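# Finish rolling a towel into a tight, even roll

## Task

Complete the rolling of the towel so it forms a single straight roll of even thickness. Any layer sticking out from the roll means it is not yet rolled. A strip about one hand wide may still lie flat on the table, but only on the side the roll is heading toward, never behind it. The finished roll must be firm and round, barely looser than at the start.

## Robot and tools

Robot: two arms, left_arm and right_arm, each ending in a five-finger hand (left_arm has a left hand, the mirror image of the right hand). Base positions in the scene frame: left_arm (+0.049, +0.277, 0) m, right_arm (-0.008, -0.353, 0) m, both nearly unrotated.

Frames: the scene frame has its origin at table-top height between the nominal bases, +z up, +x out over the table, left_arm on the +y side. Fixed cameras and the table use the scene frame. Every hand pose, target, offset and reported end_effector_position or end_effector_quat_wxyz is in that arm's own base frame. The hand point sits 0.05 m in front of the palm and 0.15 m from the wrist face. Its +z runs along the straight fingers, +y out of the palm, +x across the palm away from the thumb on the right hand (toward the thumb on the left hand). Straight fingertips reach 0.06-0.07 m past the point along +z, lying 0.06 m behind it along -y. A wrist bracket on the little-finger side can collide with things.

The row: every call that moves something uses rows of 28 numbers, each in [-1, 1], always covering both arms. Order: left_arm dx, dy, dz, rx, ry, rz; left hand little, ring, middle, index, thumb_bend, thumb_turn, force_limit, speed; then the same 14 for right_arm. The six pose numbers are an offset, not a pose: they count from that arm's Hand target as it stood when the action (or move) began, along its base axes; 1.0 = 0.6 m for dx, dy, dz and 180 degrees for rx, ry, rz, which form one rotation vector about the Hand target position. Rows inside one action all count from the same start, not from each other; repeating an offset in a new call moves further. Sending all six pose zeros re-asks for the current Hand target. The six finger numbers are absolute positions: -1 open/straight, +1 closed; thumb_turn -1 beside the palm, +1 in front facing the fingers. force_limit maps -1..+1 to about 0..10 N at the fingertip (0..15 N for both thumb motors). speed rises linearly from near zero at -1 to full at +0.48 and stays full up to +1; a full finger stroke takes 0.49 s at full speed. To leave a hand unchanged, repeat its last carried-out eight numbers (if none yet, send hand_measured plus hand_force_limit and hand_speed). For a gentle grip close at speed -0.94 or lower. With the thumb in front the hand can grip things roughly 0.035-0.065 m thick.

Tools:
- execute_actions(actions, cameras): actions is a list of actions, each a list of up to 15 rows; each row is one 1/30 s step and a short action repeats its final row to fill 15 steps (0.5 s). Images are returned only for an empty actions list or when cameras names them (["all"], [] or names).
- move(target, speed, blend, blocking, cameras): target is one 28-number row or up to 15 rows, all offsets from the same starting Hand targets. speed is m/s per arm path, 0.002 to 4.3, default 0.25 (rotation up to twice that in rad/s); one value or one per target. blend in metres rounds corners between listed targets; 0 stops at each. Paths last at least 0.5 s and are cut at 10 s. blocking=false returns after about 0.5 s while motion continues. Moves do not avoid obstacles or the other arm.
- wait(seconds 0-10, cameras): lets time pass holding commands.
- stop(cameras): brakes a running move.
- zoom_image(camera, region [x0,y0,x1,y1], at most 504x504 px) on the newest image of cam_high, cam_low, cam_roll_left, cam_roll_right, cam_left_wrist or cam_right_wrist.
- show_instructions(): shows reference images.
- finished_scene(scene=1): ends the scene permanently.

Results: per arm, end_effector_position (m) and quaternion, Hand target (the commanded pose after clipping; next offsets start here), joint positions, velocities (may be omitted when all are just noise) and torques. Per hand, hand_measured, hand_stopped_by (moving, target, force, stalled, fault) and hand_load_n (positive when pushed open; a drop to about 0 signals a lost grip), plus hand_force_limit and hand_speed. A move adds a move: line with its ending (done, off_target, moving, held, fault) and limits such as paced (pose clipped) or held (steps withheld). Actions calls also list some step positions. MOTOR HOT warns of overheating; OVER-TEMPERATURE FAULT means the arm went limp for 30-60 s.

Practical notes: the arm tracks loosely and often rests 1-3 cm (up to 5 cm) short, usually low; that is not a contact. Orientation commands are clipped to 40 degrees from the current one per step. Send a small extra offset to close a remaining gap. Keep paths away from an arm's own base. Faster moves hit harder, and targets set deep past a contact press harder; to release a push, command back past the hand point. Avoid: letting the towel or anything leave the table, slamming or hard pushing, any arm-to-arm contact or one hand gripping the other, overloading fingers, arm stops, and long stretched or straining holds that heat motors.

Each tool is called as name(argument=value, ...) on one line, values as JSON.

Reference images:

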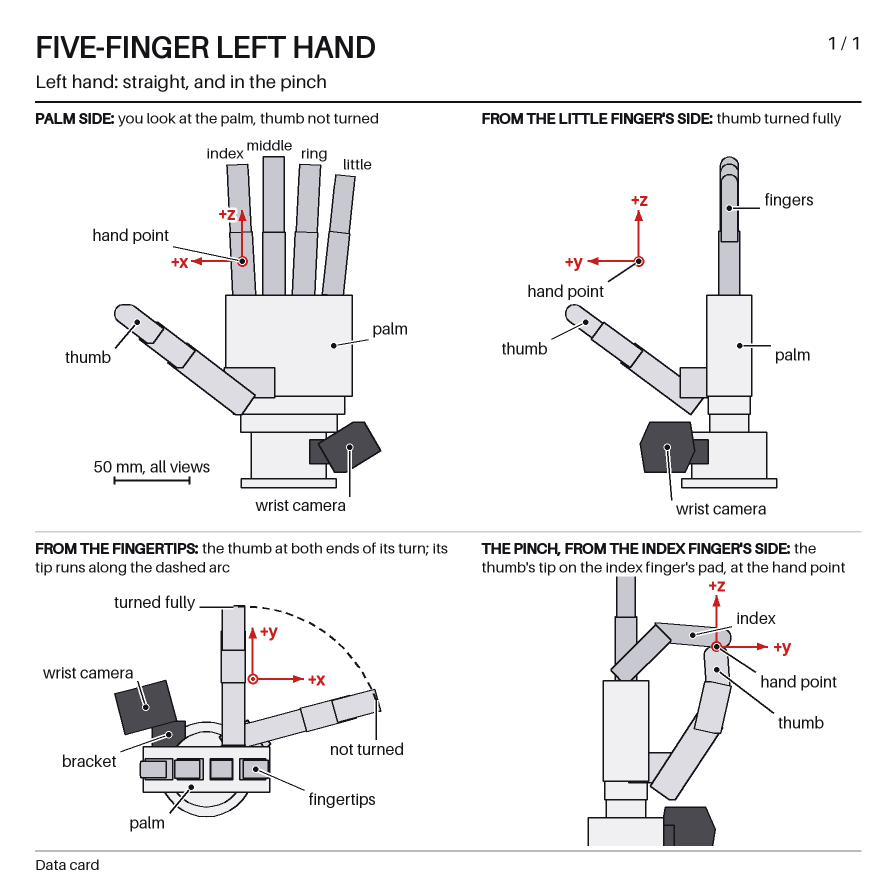

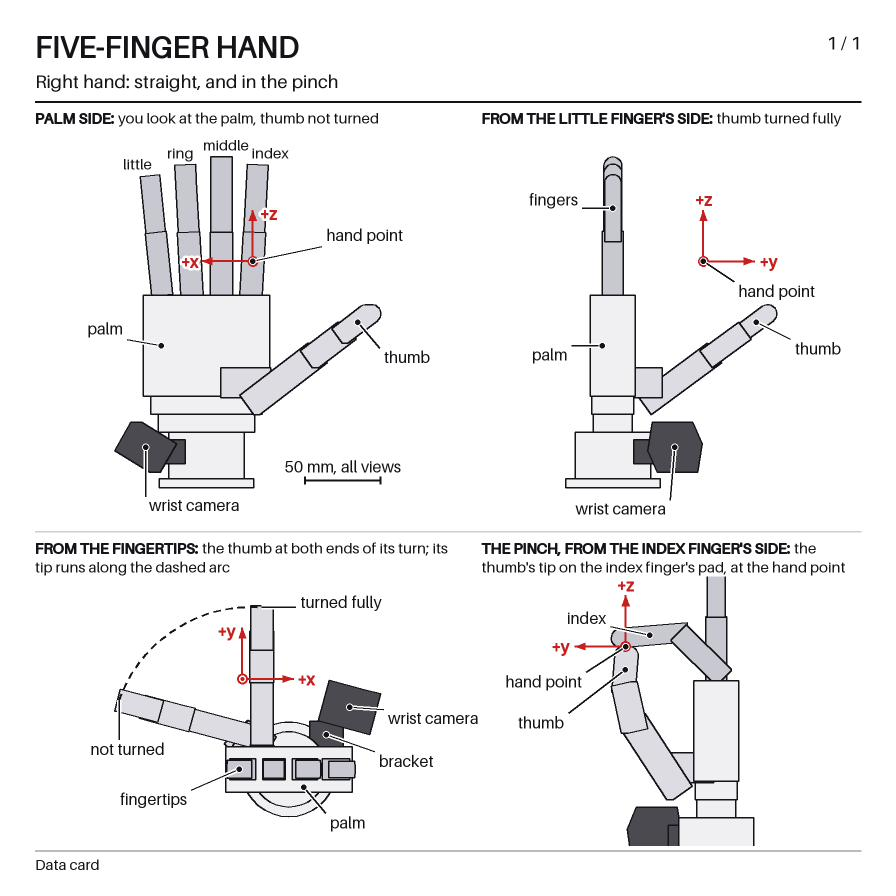

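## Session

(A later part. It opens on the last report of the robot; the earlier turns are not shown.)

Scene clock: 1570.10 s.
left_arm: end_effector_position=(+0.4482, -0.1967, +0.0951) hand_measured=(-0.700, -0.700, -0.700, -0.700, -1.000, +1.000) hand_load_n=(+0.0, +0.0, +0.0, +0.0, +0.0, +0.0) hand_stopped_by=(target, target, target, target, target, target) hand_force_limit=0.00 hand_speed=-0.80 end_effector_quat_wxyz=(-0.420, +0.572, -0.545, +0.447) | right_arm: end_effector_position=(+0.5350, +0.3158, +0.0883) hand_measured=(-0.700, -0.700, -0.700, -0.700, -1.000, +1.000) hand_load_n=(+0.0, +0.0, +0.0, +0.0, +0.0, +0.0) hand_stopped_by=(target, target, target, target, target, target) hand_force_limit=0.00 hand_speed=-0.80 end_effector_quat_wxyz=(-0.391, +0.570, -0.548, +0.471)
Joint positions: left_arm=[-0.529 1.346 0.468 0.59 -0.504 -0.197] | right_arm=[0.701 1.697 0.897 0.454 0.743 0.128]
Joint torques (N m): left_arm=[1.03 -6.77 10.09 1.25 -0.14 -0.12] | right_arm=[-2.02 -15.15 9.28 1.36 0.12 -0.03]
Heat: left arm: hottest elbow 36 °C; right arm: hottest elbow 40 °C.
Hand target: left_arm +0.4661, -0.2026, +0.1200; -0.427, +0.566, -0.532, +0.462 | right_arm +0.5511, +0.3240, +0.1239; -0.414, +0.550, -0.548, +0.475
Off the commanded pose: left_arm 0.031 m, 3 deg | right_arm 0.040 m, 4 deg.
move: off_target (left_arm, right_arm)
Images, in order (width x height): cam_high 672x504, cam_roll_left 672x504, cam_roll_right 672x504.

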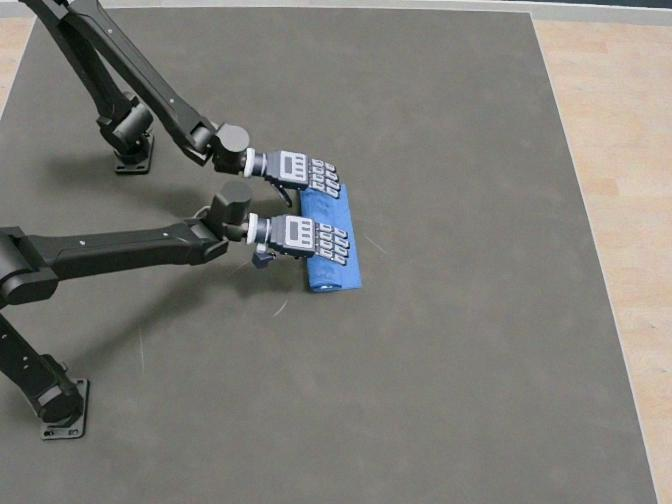

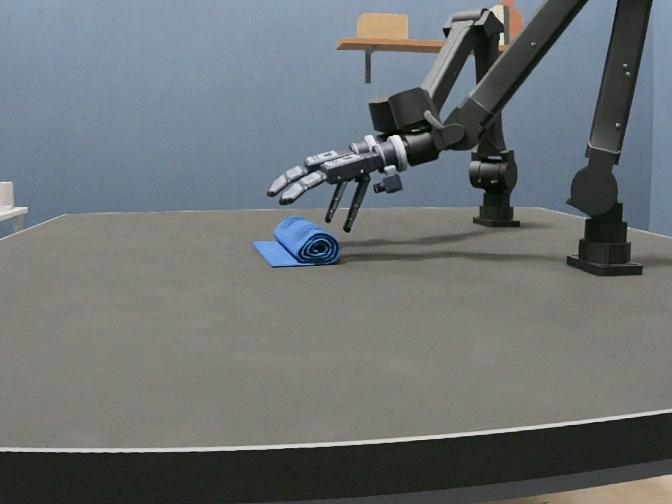

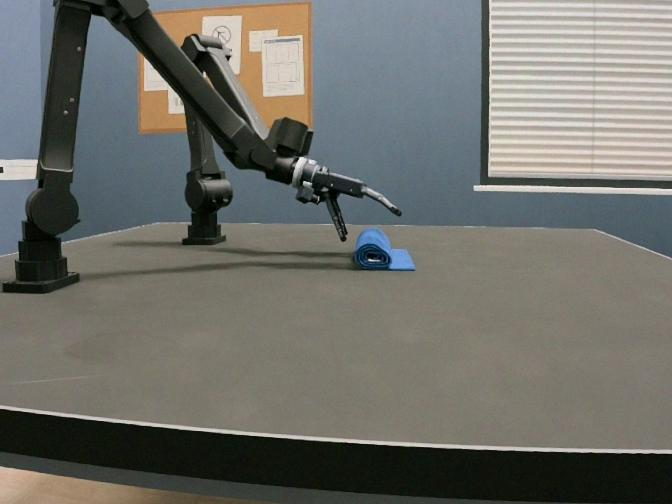

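move(target=[[0,0,0.15,0,0,0,-0.7,-0.7,-0.7,-0.7,-1,1,0,-0.8, 0,0,0.15,0,0,0,-0.7,-0.7,-0.7,-0.7,-1,1,0,-0.8],[-0.15,0.05,0.25,0,0,0,-0.7,-0.7,-0.7,-0.7,-1,1,0,-0.8, -0.15,-0.15,0.25,0,0,0,-0.7,-0.7,-0.7,-0.7,-1,1,0,-0.8]], speed=[0.08,0.2], blend=[0.02,0], cameras=["all"])

zoom_image(camera="cam_roll_left", region=[240, 200, 360, 280])

zoom_image(camera="cam_roll_right", region=[330, 210, 440, 285])

zoom_image(camera="cam_high", region=[270, 170, 400, 310])

zoom_image(camera="cam_low", region=[330, 240, 470, 320])

Scene clock: 1580.67 s.
left_arm: end_effector_position=(+0.3734, -0.1660, +0.2489) hand_measured=(-0.700, -0.700, -0.700, -0.700, -1.000, +1.000) hand_load_n=(+0.0, +0.0, +0.0, +0.0, +0.0, +0.0) hand_stopped_by=(target, target, target, target, target, target) hand_force_limit=0.00 hand_speed=-0.80 end_effector_quat_wxyz=(-0.429, +0.567, -0.543, +0.446) | right_arm: end_effector_position=(+0.4603, +0.2377, +0.2636) hand_measured=(-0.700, -0.700, -0.700, -0.700, -1.000, +1.000) hand_load_n=(-0.5, -0.5, +0.0, -0.5, +0.0, +0.0) hand_stopped_by=(target, target, target, target, target, target) hand_force_limit=0.00 hand_speed=-0.80 end_effector_quat_wxyz=(-0.410, +0.554, -0.550, +0.472)
Joint positions: left_arm=[-0.589 0.751 0.576 -0.106 -0.573 -0.197] | right_arm=[0.669 1.139 0.834 0.013 0.714 0.121]
Joint torques (N m): left_arm=[-0.44 -1.96 12 1.31 -0.39 -0.34] | right_arm=[-2.08 -9 8.59 1.32 0 -0.07]
Heat: left arm: hottest elbow 36 °C; right arm: hottest elbow 41 °C.
Hand target: left_arm +0.3760, -0.1726, +0.2699; -0.427, +0.566, -0.532, +0.462 | right_arm +0.4611, +0.2343, +0.2737; -0.414, +0.550, -0.548, +0.475
Off the commanded pose: left_arm 0.022 m, 2 deg | right_arm 0.011 m, 1 deg.
move: off_target (left_arm, right_arm)
camera_calibration:
cam_left_wrist: T_world_to_cam=[[0.238034, -0.19791, 0.950879, -0.358747], [-0.522673, -0.851273, -0.046337, 0.0649198], [0.818628, -0.48597, -0.306074, -0.201064], [0, 0, 0, 1]] pos_world=[0.283923, -0.113446, 0.282593]
cam_right_wrist: T_world_to_cam=[[-0.24683, -0.382946, -0.890184, 0.433493], [-0.535762, 0.819373, -0.203929, 0.105846], [0.807486, 0.426591, -0.407414, -0.248963], [0, 0, 0, 1]] pos_world=[0.364742, 0.185482, 0.306043]

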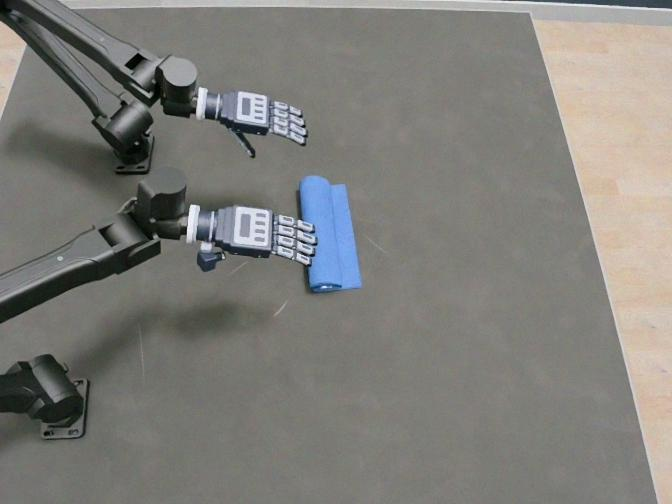

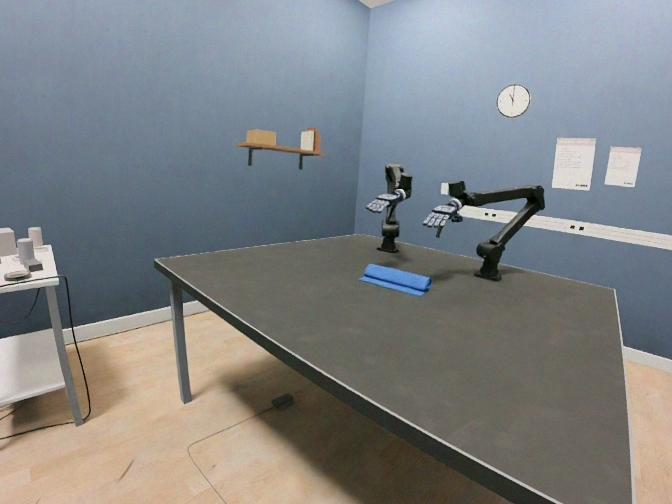

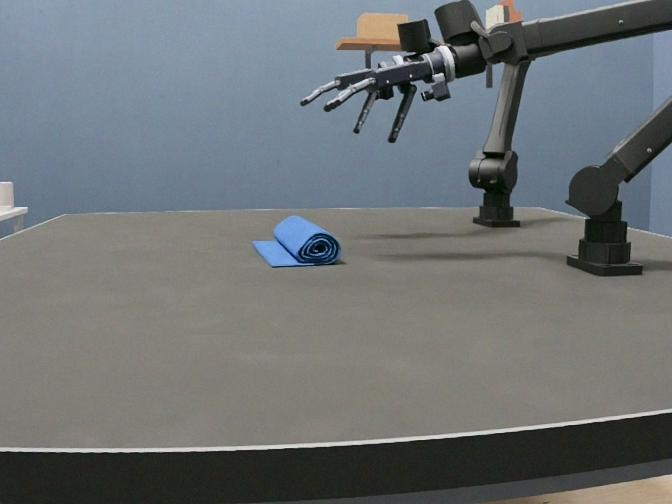

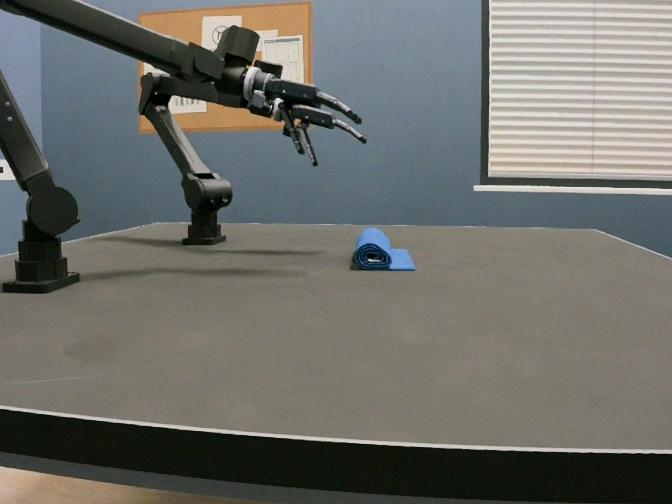

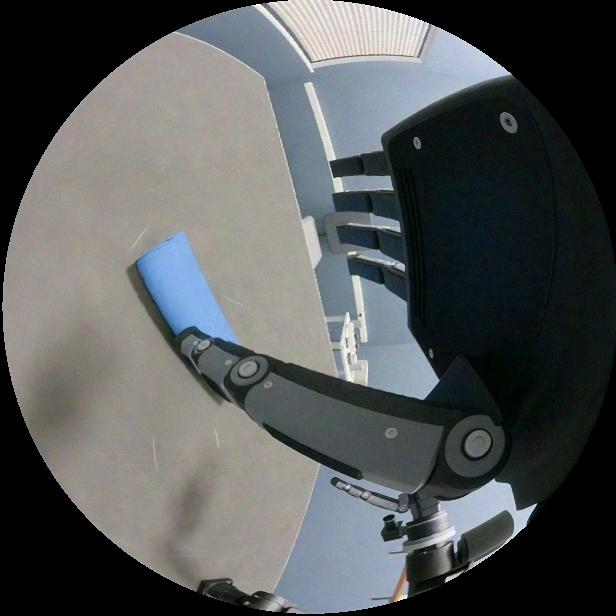

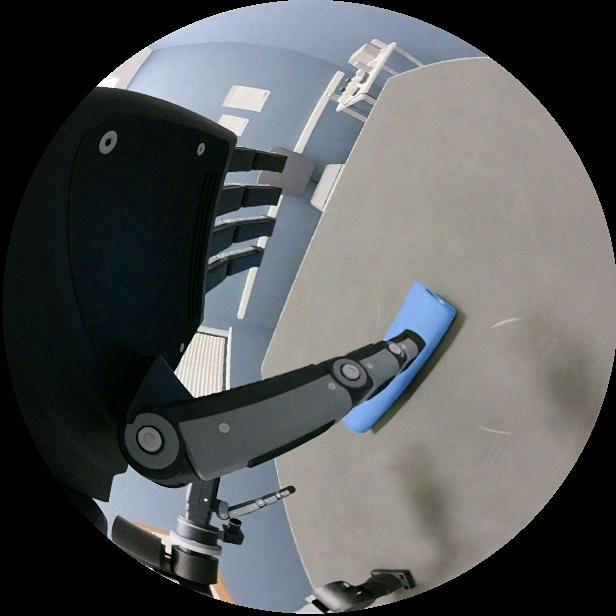

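Scaled by 4.200.

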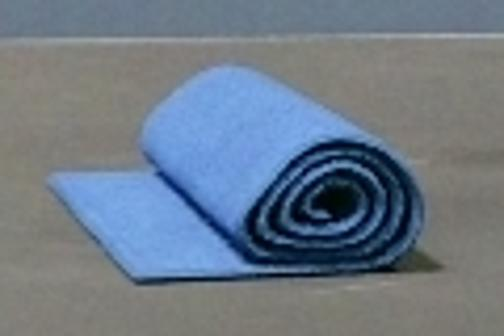

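Scaled by 4.582.

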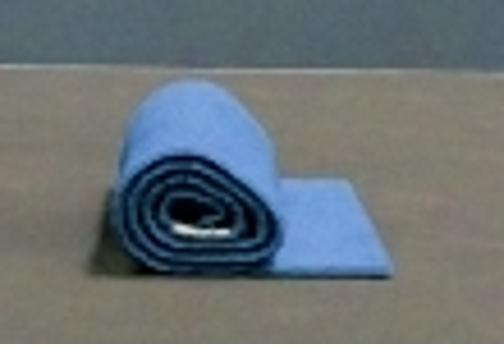

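Scaled by 3.600.

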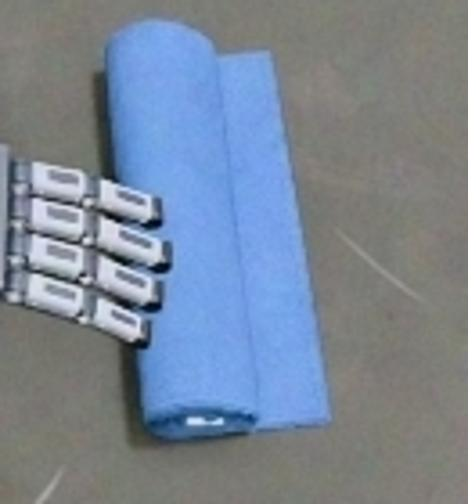

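Scaled by 3.600.

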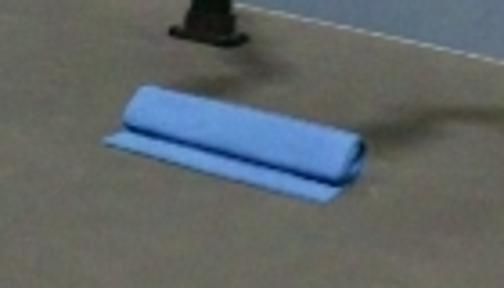

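zoom_image(camera="cam_roll_left", region=[290, 218, 350, 273])

zoom_image(camera="cam_roll_right", region=[345, 220, 420, 280])

Scaled by 8.400.

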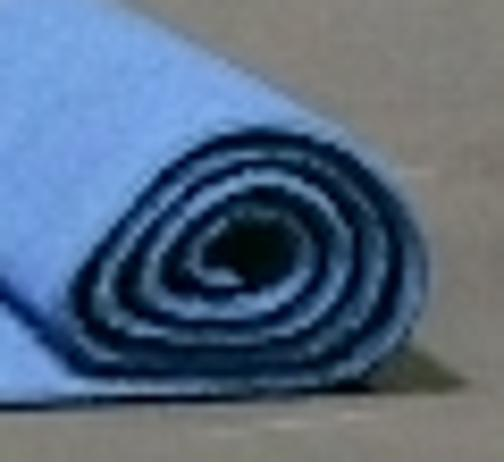

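Scaled by 6.720.

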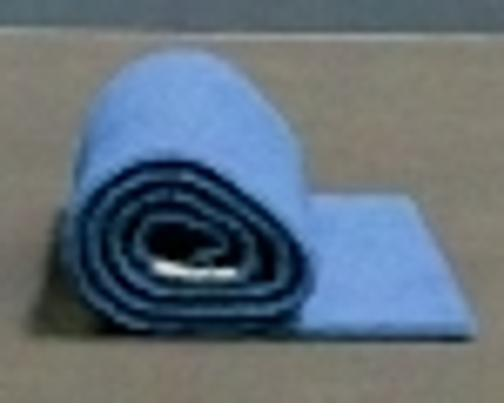

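move(target=[[0.1133,-0.05,-0.2332,-0.0074,0.1832,0,-0.75,-0.75,-0.75,-0.75,-1,1,0,-0.6, 0.1135,0.1495,-0.2395,0.0038,0.1833,0,-0.75,-0.75,-0.75,-0.75,-1,1,0,-0.6]], speed=0.2, cameras=["cam_roll_left","cam_roll_right","cam_high"])

zoom_image(camera="cam_roll_left", region=[230, 160, 390, 290])

zoom_image(camera="cam_roll_right", region=[300, 160, 460, 290])

Scene clock: 1623.03 s.
left_arm: end_effector_position=(+0.4222, -0.1959, +0.1045) hand_measured=(-0.750, -0.750, -0.750, -0.750, -1.000, +1.000) hand_load_n=(+0.0, +0.0, -0.5, +0.0, +0.0, +0.0) hand_stopped_by=(target, target, target, target, target, target) hand_force_limit=0.00 hand_speed=-0.60 end_effector_quat_wxyz=(-0.248, +0.675, -0.641, +0.267) | right_arm: end_effector_position=(+0.5113, +0.3156, +0.1129) hand_measured=(-0.750, -0.750, -0.750, -0.750, -1.000, +1.000) hand_load_n=(+0.0, +0.0, +0.0, -0.5, +0.0, +0.0) hand_stopped_by=(target, target, target, target, target, target) hand_force_limit=0.00 hand_speed=-0.60 end_effector_quat_wxyz=(-0.228, +0.671, -0.640, +0.295)
Joint positions: left_arm=[-0.446 1.285 0.825 -0.413 -0.289 -0.392] | right_arm=[0.625 1.658 1.271 -0.562 0.478 0.421]
Joint torques (N m): left_arm=[1.2 -6.71 12.66 0.84 -0.15 -0.36] | right_arm=[-2.08 -13.45 11.17 0.96 0.18 0.11]
Heat: left arm: hottest elbow 42 °C; right arm: hottest elbow 43 °C.
Hand target: left_arm +0.4440, -0.2026, +0.1301; -0.252, +0.679, -0.626, +0.289 | right_arm +0.5292, +0.3240, +0.1302; -0.245, +0.660, -0.646, +0.296
Off the commanded pose: left_arm 0.034 m, 3 deg | right_arm 0.026 m, 2 deg.
move: off_target (left_arm, right_arm)
Images, in order (width x height): cam_high 672x504, cam_roll_left 672x504, cam_roll_right 672x504.

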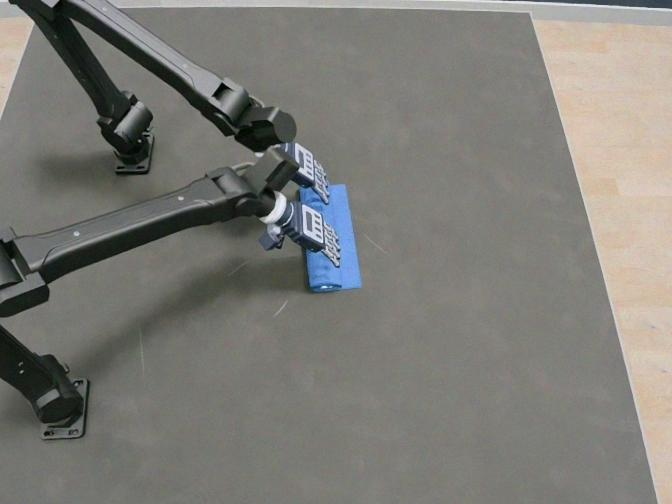

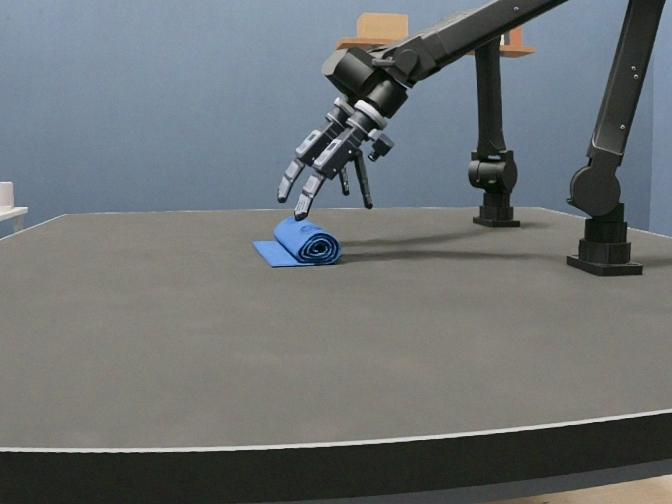

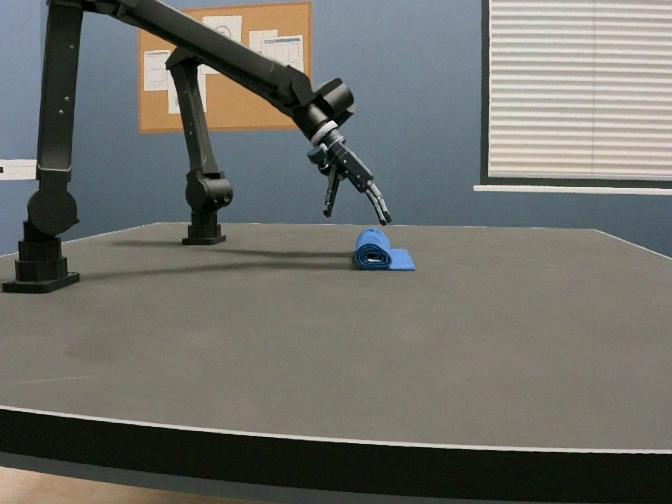

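Scaled by 3.150.

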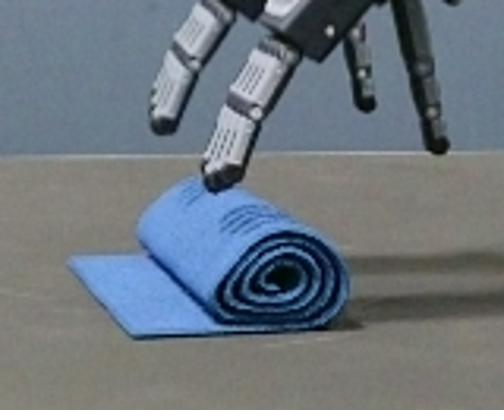

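Scaled by 3.150.

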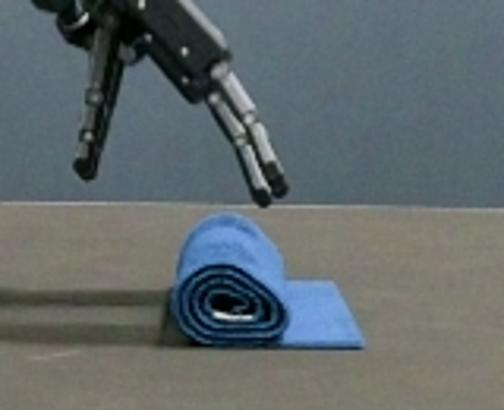

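move(target=[[0.0433,-0.01,-0.05,0,0,0,-0.75,-0.75,-0.75,-0.75,-1,1,0,-0.6, 0.0463,0.01,-0.0637,0,0,0,-0.75,-0.75,-0.75,-0.75,-1,1,0,-0.6]], speed=0.15, cameras=["cam_roll_left","cam_roll_right","cam_high"])

zoom_image(camera="cam_roll_left", region=[230, 180, 390, 290])

zoom_image(camera="cam_roll_right", region=[300, 180, 460, 290])

Scene clock: 1656.70 s.
left_arm: end_effector_position=(+0.4424, -0.2004, +0.0749) hand_measured=(-0.750, -0.750, -0.750, -0.750, -1.000, +1.000) hand_load_n=(+0.0, +0.0, +0.0, +0.0, +0.0, +0.0) hand_stopped_by=(target, target, target, target, target, target) hand_force_limit=0.00 hand_speed=-0.60 end_effector_quat_wxyz=(-0.243, +0.680, -0.641, +0.260) | right_arm: end_effector_position=(+0.5351, +0.3190, +0.0723) hand_measured=(-0.750, -0.750, -0.750, -0.750, -1.000, +1.000) hand_load_n=(-0.5, +0.0, +0.0, +0.0, +0.0, +0.0) hand_stopped_by=(target, target, target, target, target, target) hand_force_limit=0.00 hand_speed=-0.60 end_effector_quat_wxyz=(-0.221, +0.669, -0.647, +0.291)
Joint positions: left_arm=[-0.433 1.39 0.842 -0.341 -0.28 -0.393] | right_arm=[0.603 1.76 1.297 -0.501 0.466 0.422]
Joint torques (N m): left_arm=[1.2 -7.65 12.07 1.61 -0.15 -0.26] | right_arm=[-1.96 -14.68 10.84 1.59 0.19 -0.05]
Heat: left arm: hottest elbow 46 °C; right arm: hottest elbow 44 °C.
Hand target: left_arm +0.4700, -0.2085, +0.1000; -0.252, +0.679, -0.626, +0.289 | right_arm +0.5570, +0.3297, +0.0917; -0.244, +0.660, -0.646, +0.296
Off the commanded pose: left_arm 0.038 m, 4 deg | right_arm 0.031 m, 3 deg.
move: off_target (left_arm, right_arm)
Images, in order (width x height): cam_high 672x504, cam_roll_left 672x504, cam_roll_right 672x504.

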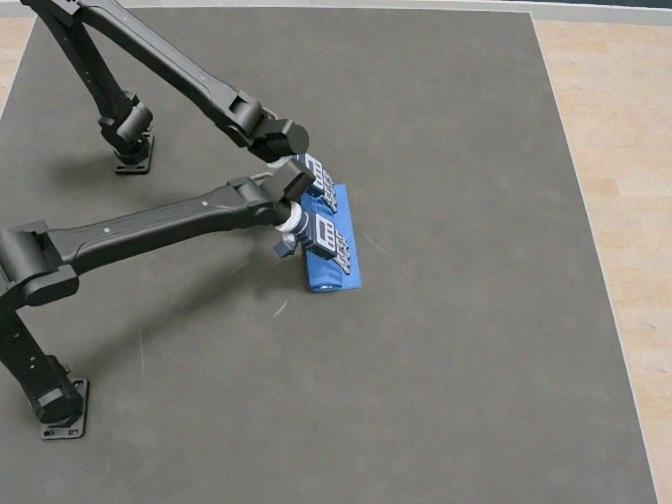

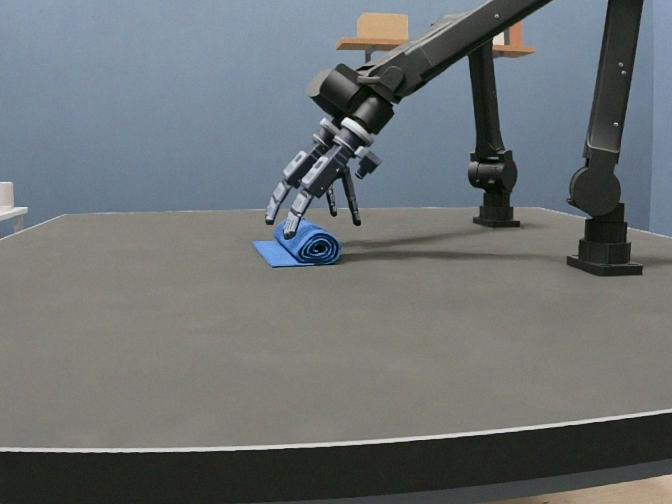

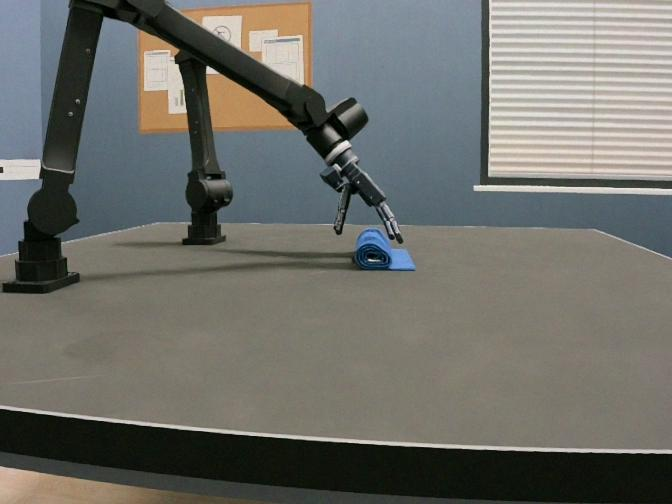

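Scaled by 3.150.

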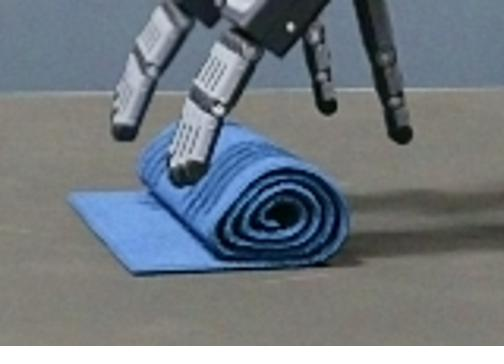

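Scaled by 3.150.

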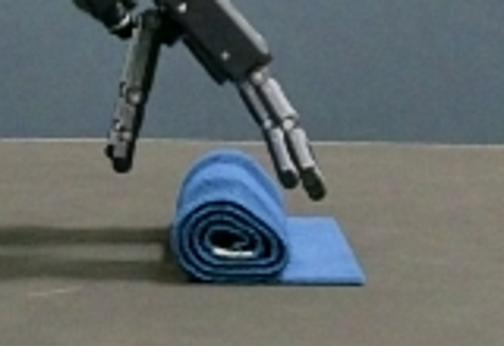

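move(target=[[0.0133,-0.003,-0.015,0,0,0,-0.75,-0.75,-0.75,-0.75,-1,1,0,-0.6, 0.016,0.003,-0.012,0,0,0,-0.75,-0.75,-0.75,-0.75,-1,1,0,-0.6]], speed=0.1, cameras=["cam_roll_left","cam_roll_right"])

zoom_image(camera="cam_roll_left", region=[230, 180, 390, 290])

zoom_image(camera="cam_roll_right", region=[300, 180, 460, 290])

Scene clock: 1664.10 s.
left_arm: end_effector_position=(+0.4490, -0.2021, +0.0657) hand_measured=(-0.750, -0.750, -0.750, -0.750, -1.000, +1.000) hand_load_n=(+0.0, +0.0, +0.0, +0.0, +0.0, +0.0) hand_stopped_by=(target, target, target, target, target, target) hand_force_limit=0.00 hand_speed=-0.60 end_effector_quat_wxyz=(-0.242, +0.681, -0.640, +0.260) | right_arm: end_effector_position=(+0.5437, +0.3223, +0.0686) hand_measured=(-0.750, -0.750, -0.750, -0.750, -1.000, +1.000) hand_load_n=(+0.0, +0.0, +0.0, +0.0, +0.0, +0.0) hand_stopped_by=(target, target, target, target, target, target) hand_force_limit=0.00 hand_speed=-0.60 end_effector_quat_wxyz=(-0.224, +0.668, -0.647, +0.291)
Joint positions: left_arm=[-0.43 1.423 0.847 -0.314 -0.278 -0.393] | right_arm=[0.598 1.782 1.316 -0.489 0.462 0.418]
Joint torques (N m): left_arm=[1.26 -7.88 12.1 1.65 -0.15 -0.23] | right_arm=[-2.14 -14.39 10.93 1.62 0.17 -0.07]
Heat: left arm: hottest elbow 47 °C; right arm: hottest elbow 44 °C.
Hand target: left_arm +0.4779, -0.2103, +0.0909; -0.252, +0.679, -0.626, +0.289 | right_arm +0.5665, +0.3317, +0.0847; -0.244, +0.660, -0.646, +0.296
Off the commanded pose: left_arm 0.039 m, 4 deg | right_arm 0.029 m, 3 deg.
move: off_target (left_arm, right_arm)
Images, in order (width x height): cam_roll_left 672x504, cam_roll_right 672x504.

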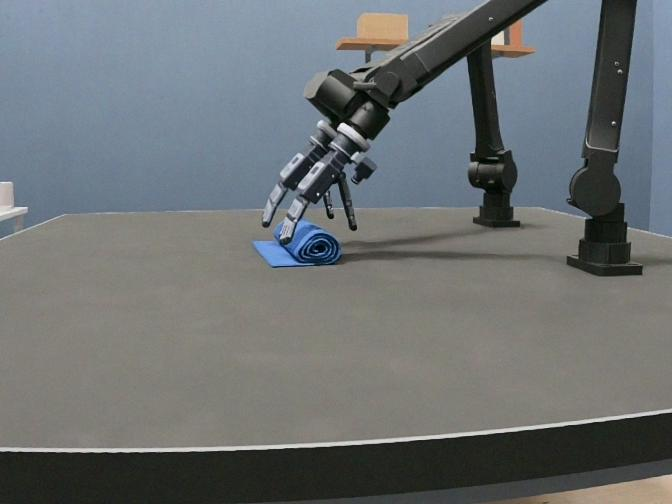

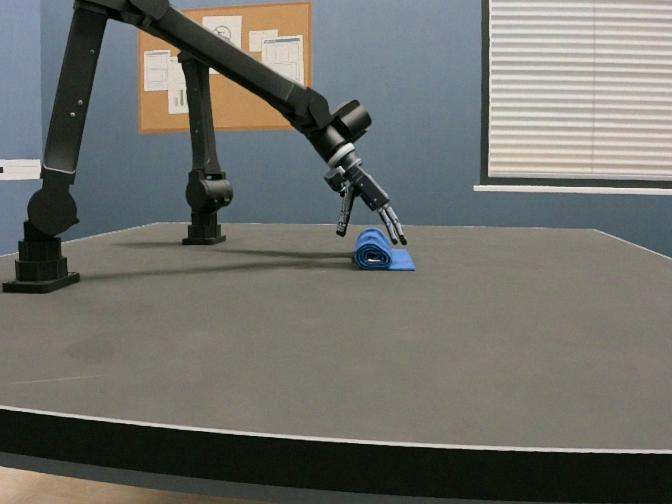

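Scaled by 3.150.

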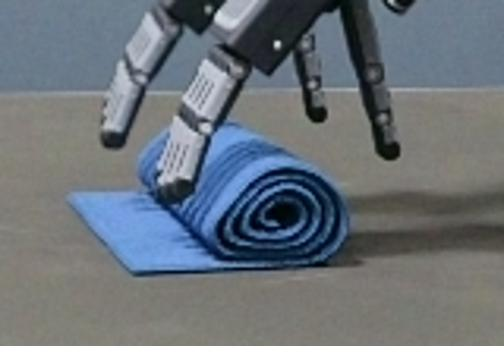

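Scaled by 3.150.

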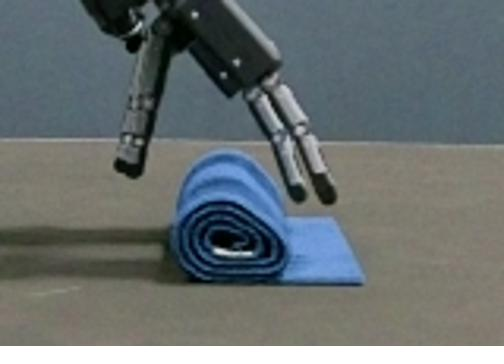

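move(target=[[0,0,-0.04,0,0,0,-0.75,-0.75,-0.75,-0.75,-1,1,0,-0.6, 0,0,-0.045,0,0,0,-0.75,-0.75,-0.75,-0.75,-1,1,0,-0.6]], speed=0.1, cameras=["cam_roll_left","cam_roll_right"])

zoom_image(camera="cam_roll_left", region=[230, 180, 390, 290])

zoom_image(camera="cam_roll_right", region=[300, 180, 460, 290])

Scene clock: 1669.47 s.
left_arm: end_effector_position=(+0.4620, -0.2082, +0.0551) hand_measured=(-0.750, -0.750, -0.750, -0.750, -1.000, +1.000) hand_load_n=(+0.0, +0.0, +0.0, +0.0, +0.0, +0.0) hand_stopped_by=(target, target, target, target, target, target) hand_force_limit=0.00 hand_speed=-0.60 end_effector_quat_wxyz=(-0.246, +0.679, -0.635, +0.273) | right_arm: end_effector_position=(+0.5544, +0.3294, +0.0539) hand_measured=(-0.750, -0.750, -0.750, -0.750, -1.000, +1.000) hand_load_n=(+0.0, +0.0, +0.0, +0.0, +0.0, +0.0) hand_stopped_by=(target, target, target, target, target, target) hand_force_limit=0.00 hand_speed=-0.60 end_effector_quat_wxyz=(-0.236, +0.663, -0.647, +0.293)
Joint positions: left_arm=[-0.43 1.467 0.847 -0.242 -0.277 -0.393] | right_arm=[0.598 1.819 1.316 -0.426 0.462 0.418]
Joint torques (N m): left_arm=[1.26 -8.29 9.55 1.69 -0.15 -0.23] | right_arm=[-2.14 -14.97 8.7 1.65 0.17 -0.07]
Heat: left arm: hottest elbow 47 °C; right arm: hottest elbow 45 °C.
Hand target: left_arm +0.4779, -0.2104, +0.0670; -0.252, +0.679, -0.626, +0.289 | right_arm +0.5666, +0.3315, +0.0576; -0.244, +0.660, -0.646, +0.296
Off the commanded pose: left_arm 0.020 m, 2 deg | right_arm 0.013 m, 1 deg.
move: off_target (left_arm, right_arm)
Images, in order (width x height): cam_roll_left 672x504, cam_roll_right 672x504.

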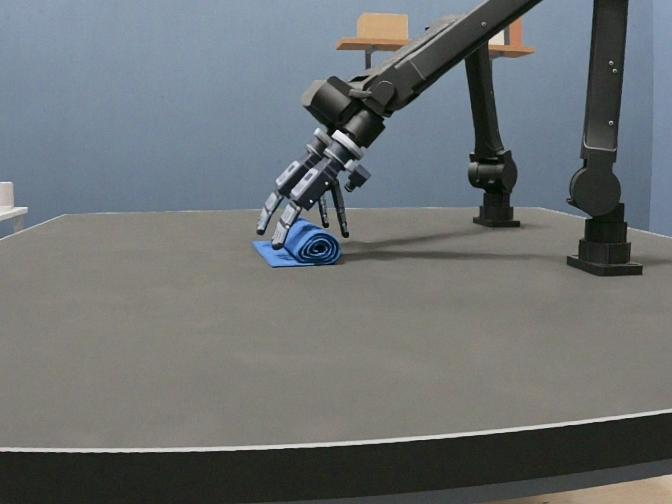

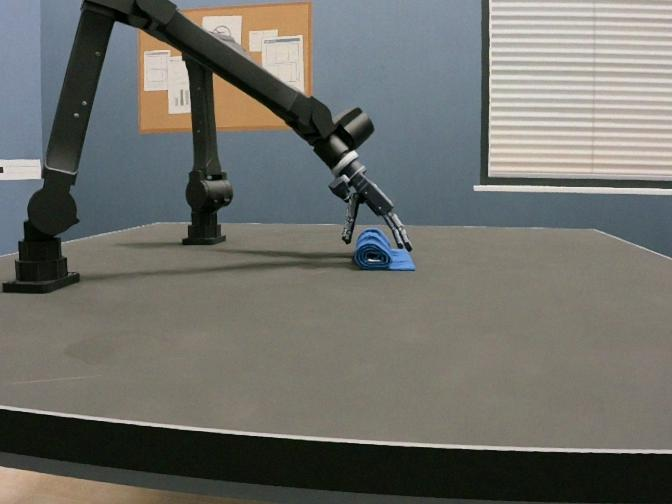

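Scaled by 3.150.

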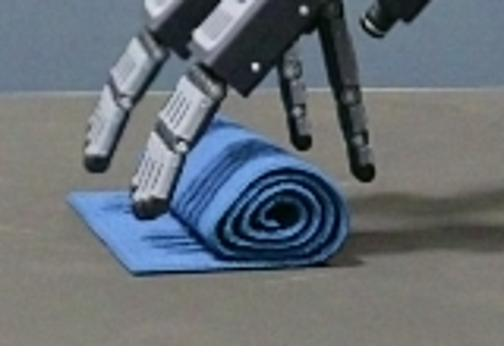

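Scaled by 3.150.

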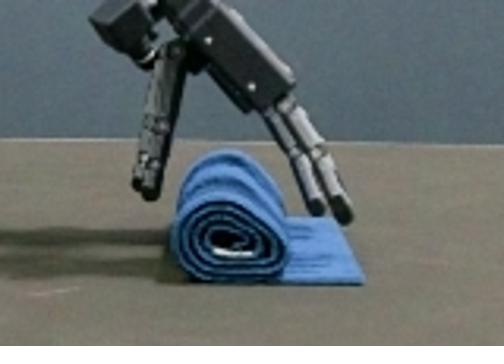

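move(target=[[-0.0207,0,-0.0233,0,0,0,-0.75,-0.75,-0.75,-0.75,-1,1,0,-0.6, -0.0193,0,-0.0193,0,0,0,-0.75,-0.75,-0.75,-0.75,-1,1,0,-0.6]], speed=0.08, cameras=["cam_roll_left","cam_roll_right"])

zoom_image(camera="cam_roll_left", region=[230, 180, 390, 290])

zoom_image(camera="cam_roll_right", region=[300, 180, 460, 290])

Scene clock: 1676.53 s.
left_arm: end_effector_position=(+0.4607, -0.2073, +0.0501) hand_measured=(-0.750, -0.750, -0.750, -0.750, -1.000, +1.000) hand_load_n=(+0.0, +0.0, +0.0, +0.0, +0.0, +0.0) hand_stopped_by=(target, target, target, target, target, target) hand_force_limit=0.00 hand_speed=-0.60 end_effector_quat_wxyz=(-0.250, +0.678, -0.632, +0.280) | right_arm: end_effector_position=(+0.5510, +0.3268, +0.0452) hand_measured=(-0.750, -0.750, -0.750, -0.750, -1.000, +1.000) hand_load_n=(+0.0, +0.0, +0.0, +0.0, +0.0, +0.0) hand_stopped_by=(target, target, target, target, target, target) hand_force_limit=0.00 hand_speed=-0.60 end_effector_quat_wxyz=(-0.238, +0.662, -0.647, +0.294)
Joint positions: left_arm=[-0.43 1.466 0.822 -0.199 -0.279 -0.393] | right_arm=[0.598 1.819 1.287 -0.393 0.463 0.418]
Joint torques (N m): left_arm=[0.15 -8.29 7.79 1.7 -0.43 -0.33] | right_arm=[-1.26 -15.27 7.54 1.68 0.43 0.03]
Heat: left arm: hottest elbow 46 °C; right arm: hottest elbow 45 °C.
Hand target: left_arm +0.4656, -0.2104, +0.0531; -0.252, +0.679, -0.626, +0.289 | right_arm +0.5551, +0.3315, +0.0460; -0.244, +0.660, -0.646, +0.296
Off the commanded pose: left_arm 0.006 m, 1 deg | right_arm 0.006 m, 1 deg.
move: done
Images, in order (width x height): cam_roll_left 672x504, cam_roll_right 672x504.

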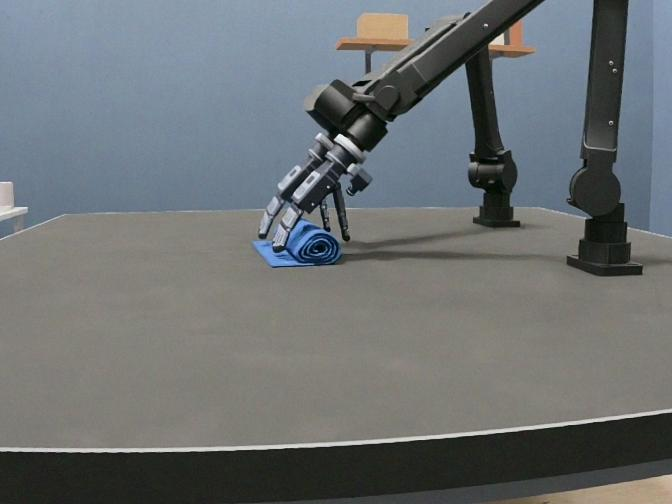

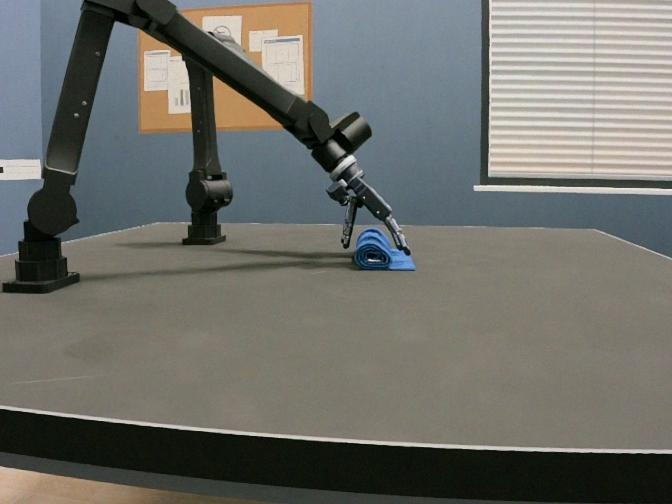

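Scaled by 3.150.

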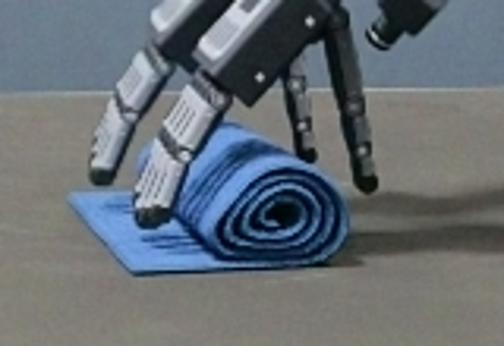

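Scaled by 3.150.

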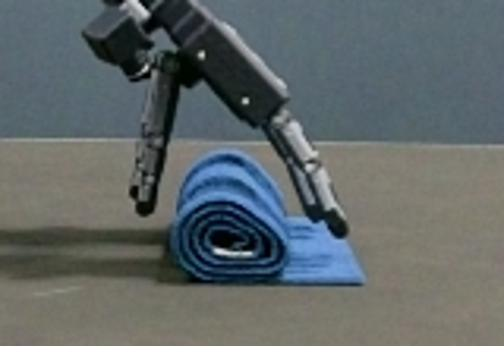

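move(target=[[-0.025,0,-0.0133,0,0,0,-0.7,-0.7,-0.7,-0.7,-1,1,0,-0.6, -0.018,0,-0.005,0,0,0,-0.7,-0.7,-0.7,-0.7,-1,1,0,-0.6]], speed=0.08, cameras=["cam_roll_left","cam_roll_right"])

zoom_image(camera="cam_roll_left", region=[230, 180, 390, 290])

zoom_image(camera="cam_roll_right", region=[300, 180, 460, 290])

Scene clock: 1682.37 s.
left_arm: end_effector_position=(+0.4530, -0.2051, +0.0428) hand_measured=(-0.700, -0.700, -0.700, -0.700, -1.000, +1.000) hand_load_n=(+0.0, +0.0, +1.5, +0.0, +0.0, +0.0) hand_stopped_by=(target, target, target, target, target, target) hand_force_limit=0.00 hand_speed=-0.60 end_effector_quat_wxyz=(-0.253, +0.679, -0.628, +0.282) | right_arm: end_effector_position=(+0.5411, +0.3233, +0.0335) hand_measured=(-0.700, -0.700, -0.700, -0.700, -1.000, +1.000) hand_load_n=(+0.0, +0.0, +0.0, +0.0, +0.0, +0.0) hand_stopped_by=(target, target, target, target, target, target) hand_force_limit=0.00 hand_speed=-0.60 end_effector_quat_wxyz=(-0.229, +0.666, -0.646, +0.295)
Joint positions: left_arm=[-0.437 1.459 0.786 -0.166 -0.292 -0.402] | right_arm=[0.605 1.819 1.258 -0.382 0.47 0.418]
Joint torques (N m): left_arm=[-0.56 -8.82 6.86 1.36 -0.35 -0.34] | right_arm=[-0.79 -16.32 7.27 1.59 0.4 0.11]
Heat: left arm: hottest elbow 45 °C; right arm: hottest elbow 44 °C.
Hand target: left_arm +0.4506, -0.2105, +0.0451; -0.252, +0.679, -0.626, +0.289 | right_arm +0.5443, +0.3315, +0.0430; -0.244, +0.660, -0.646, +0.296
Off the commanded pose: left_arm 0.006 m, 1 deg | right_arm 0.013 m, 2 deg.
move: off_target (right_arm)
Images, in order (width x height): cam_roll_left 672x504, cam_roll_right 672x504.

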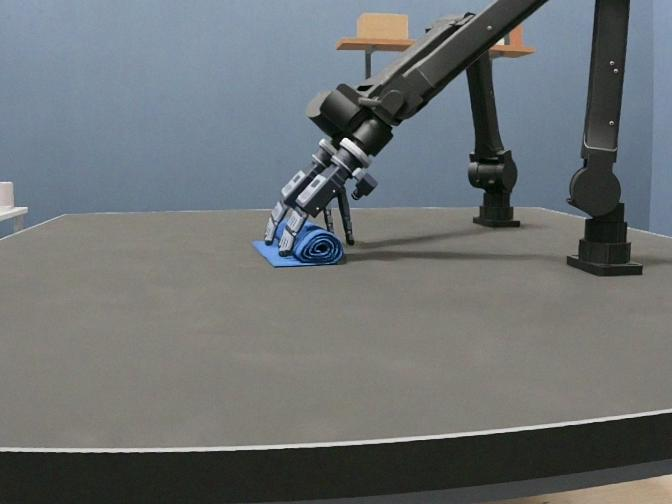

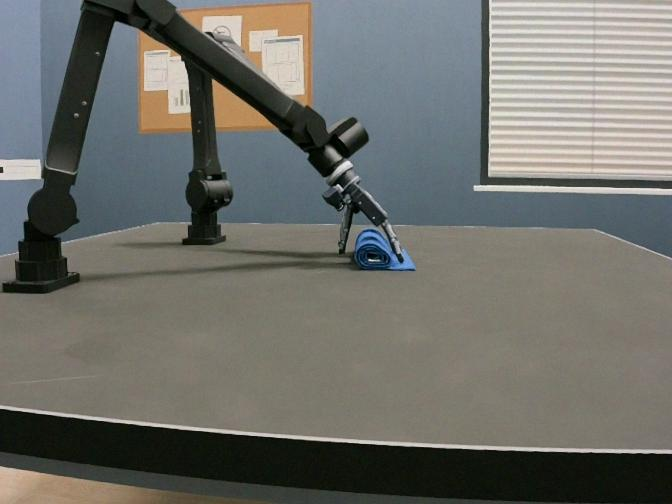

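Scaled by 3.150.

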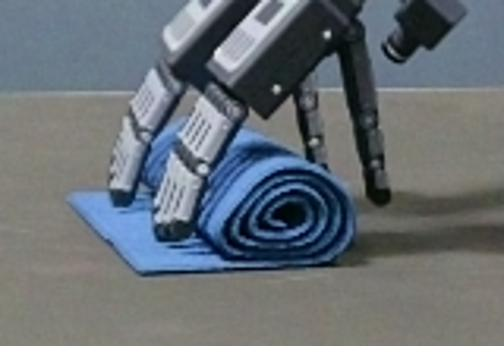

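Scaled by 3.150.

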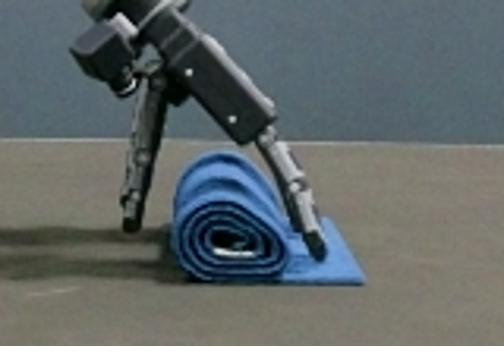

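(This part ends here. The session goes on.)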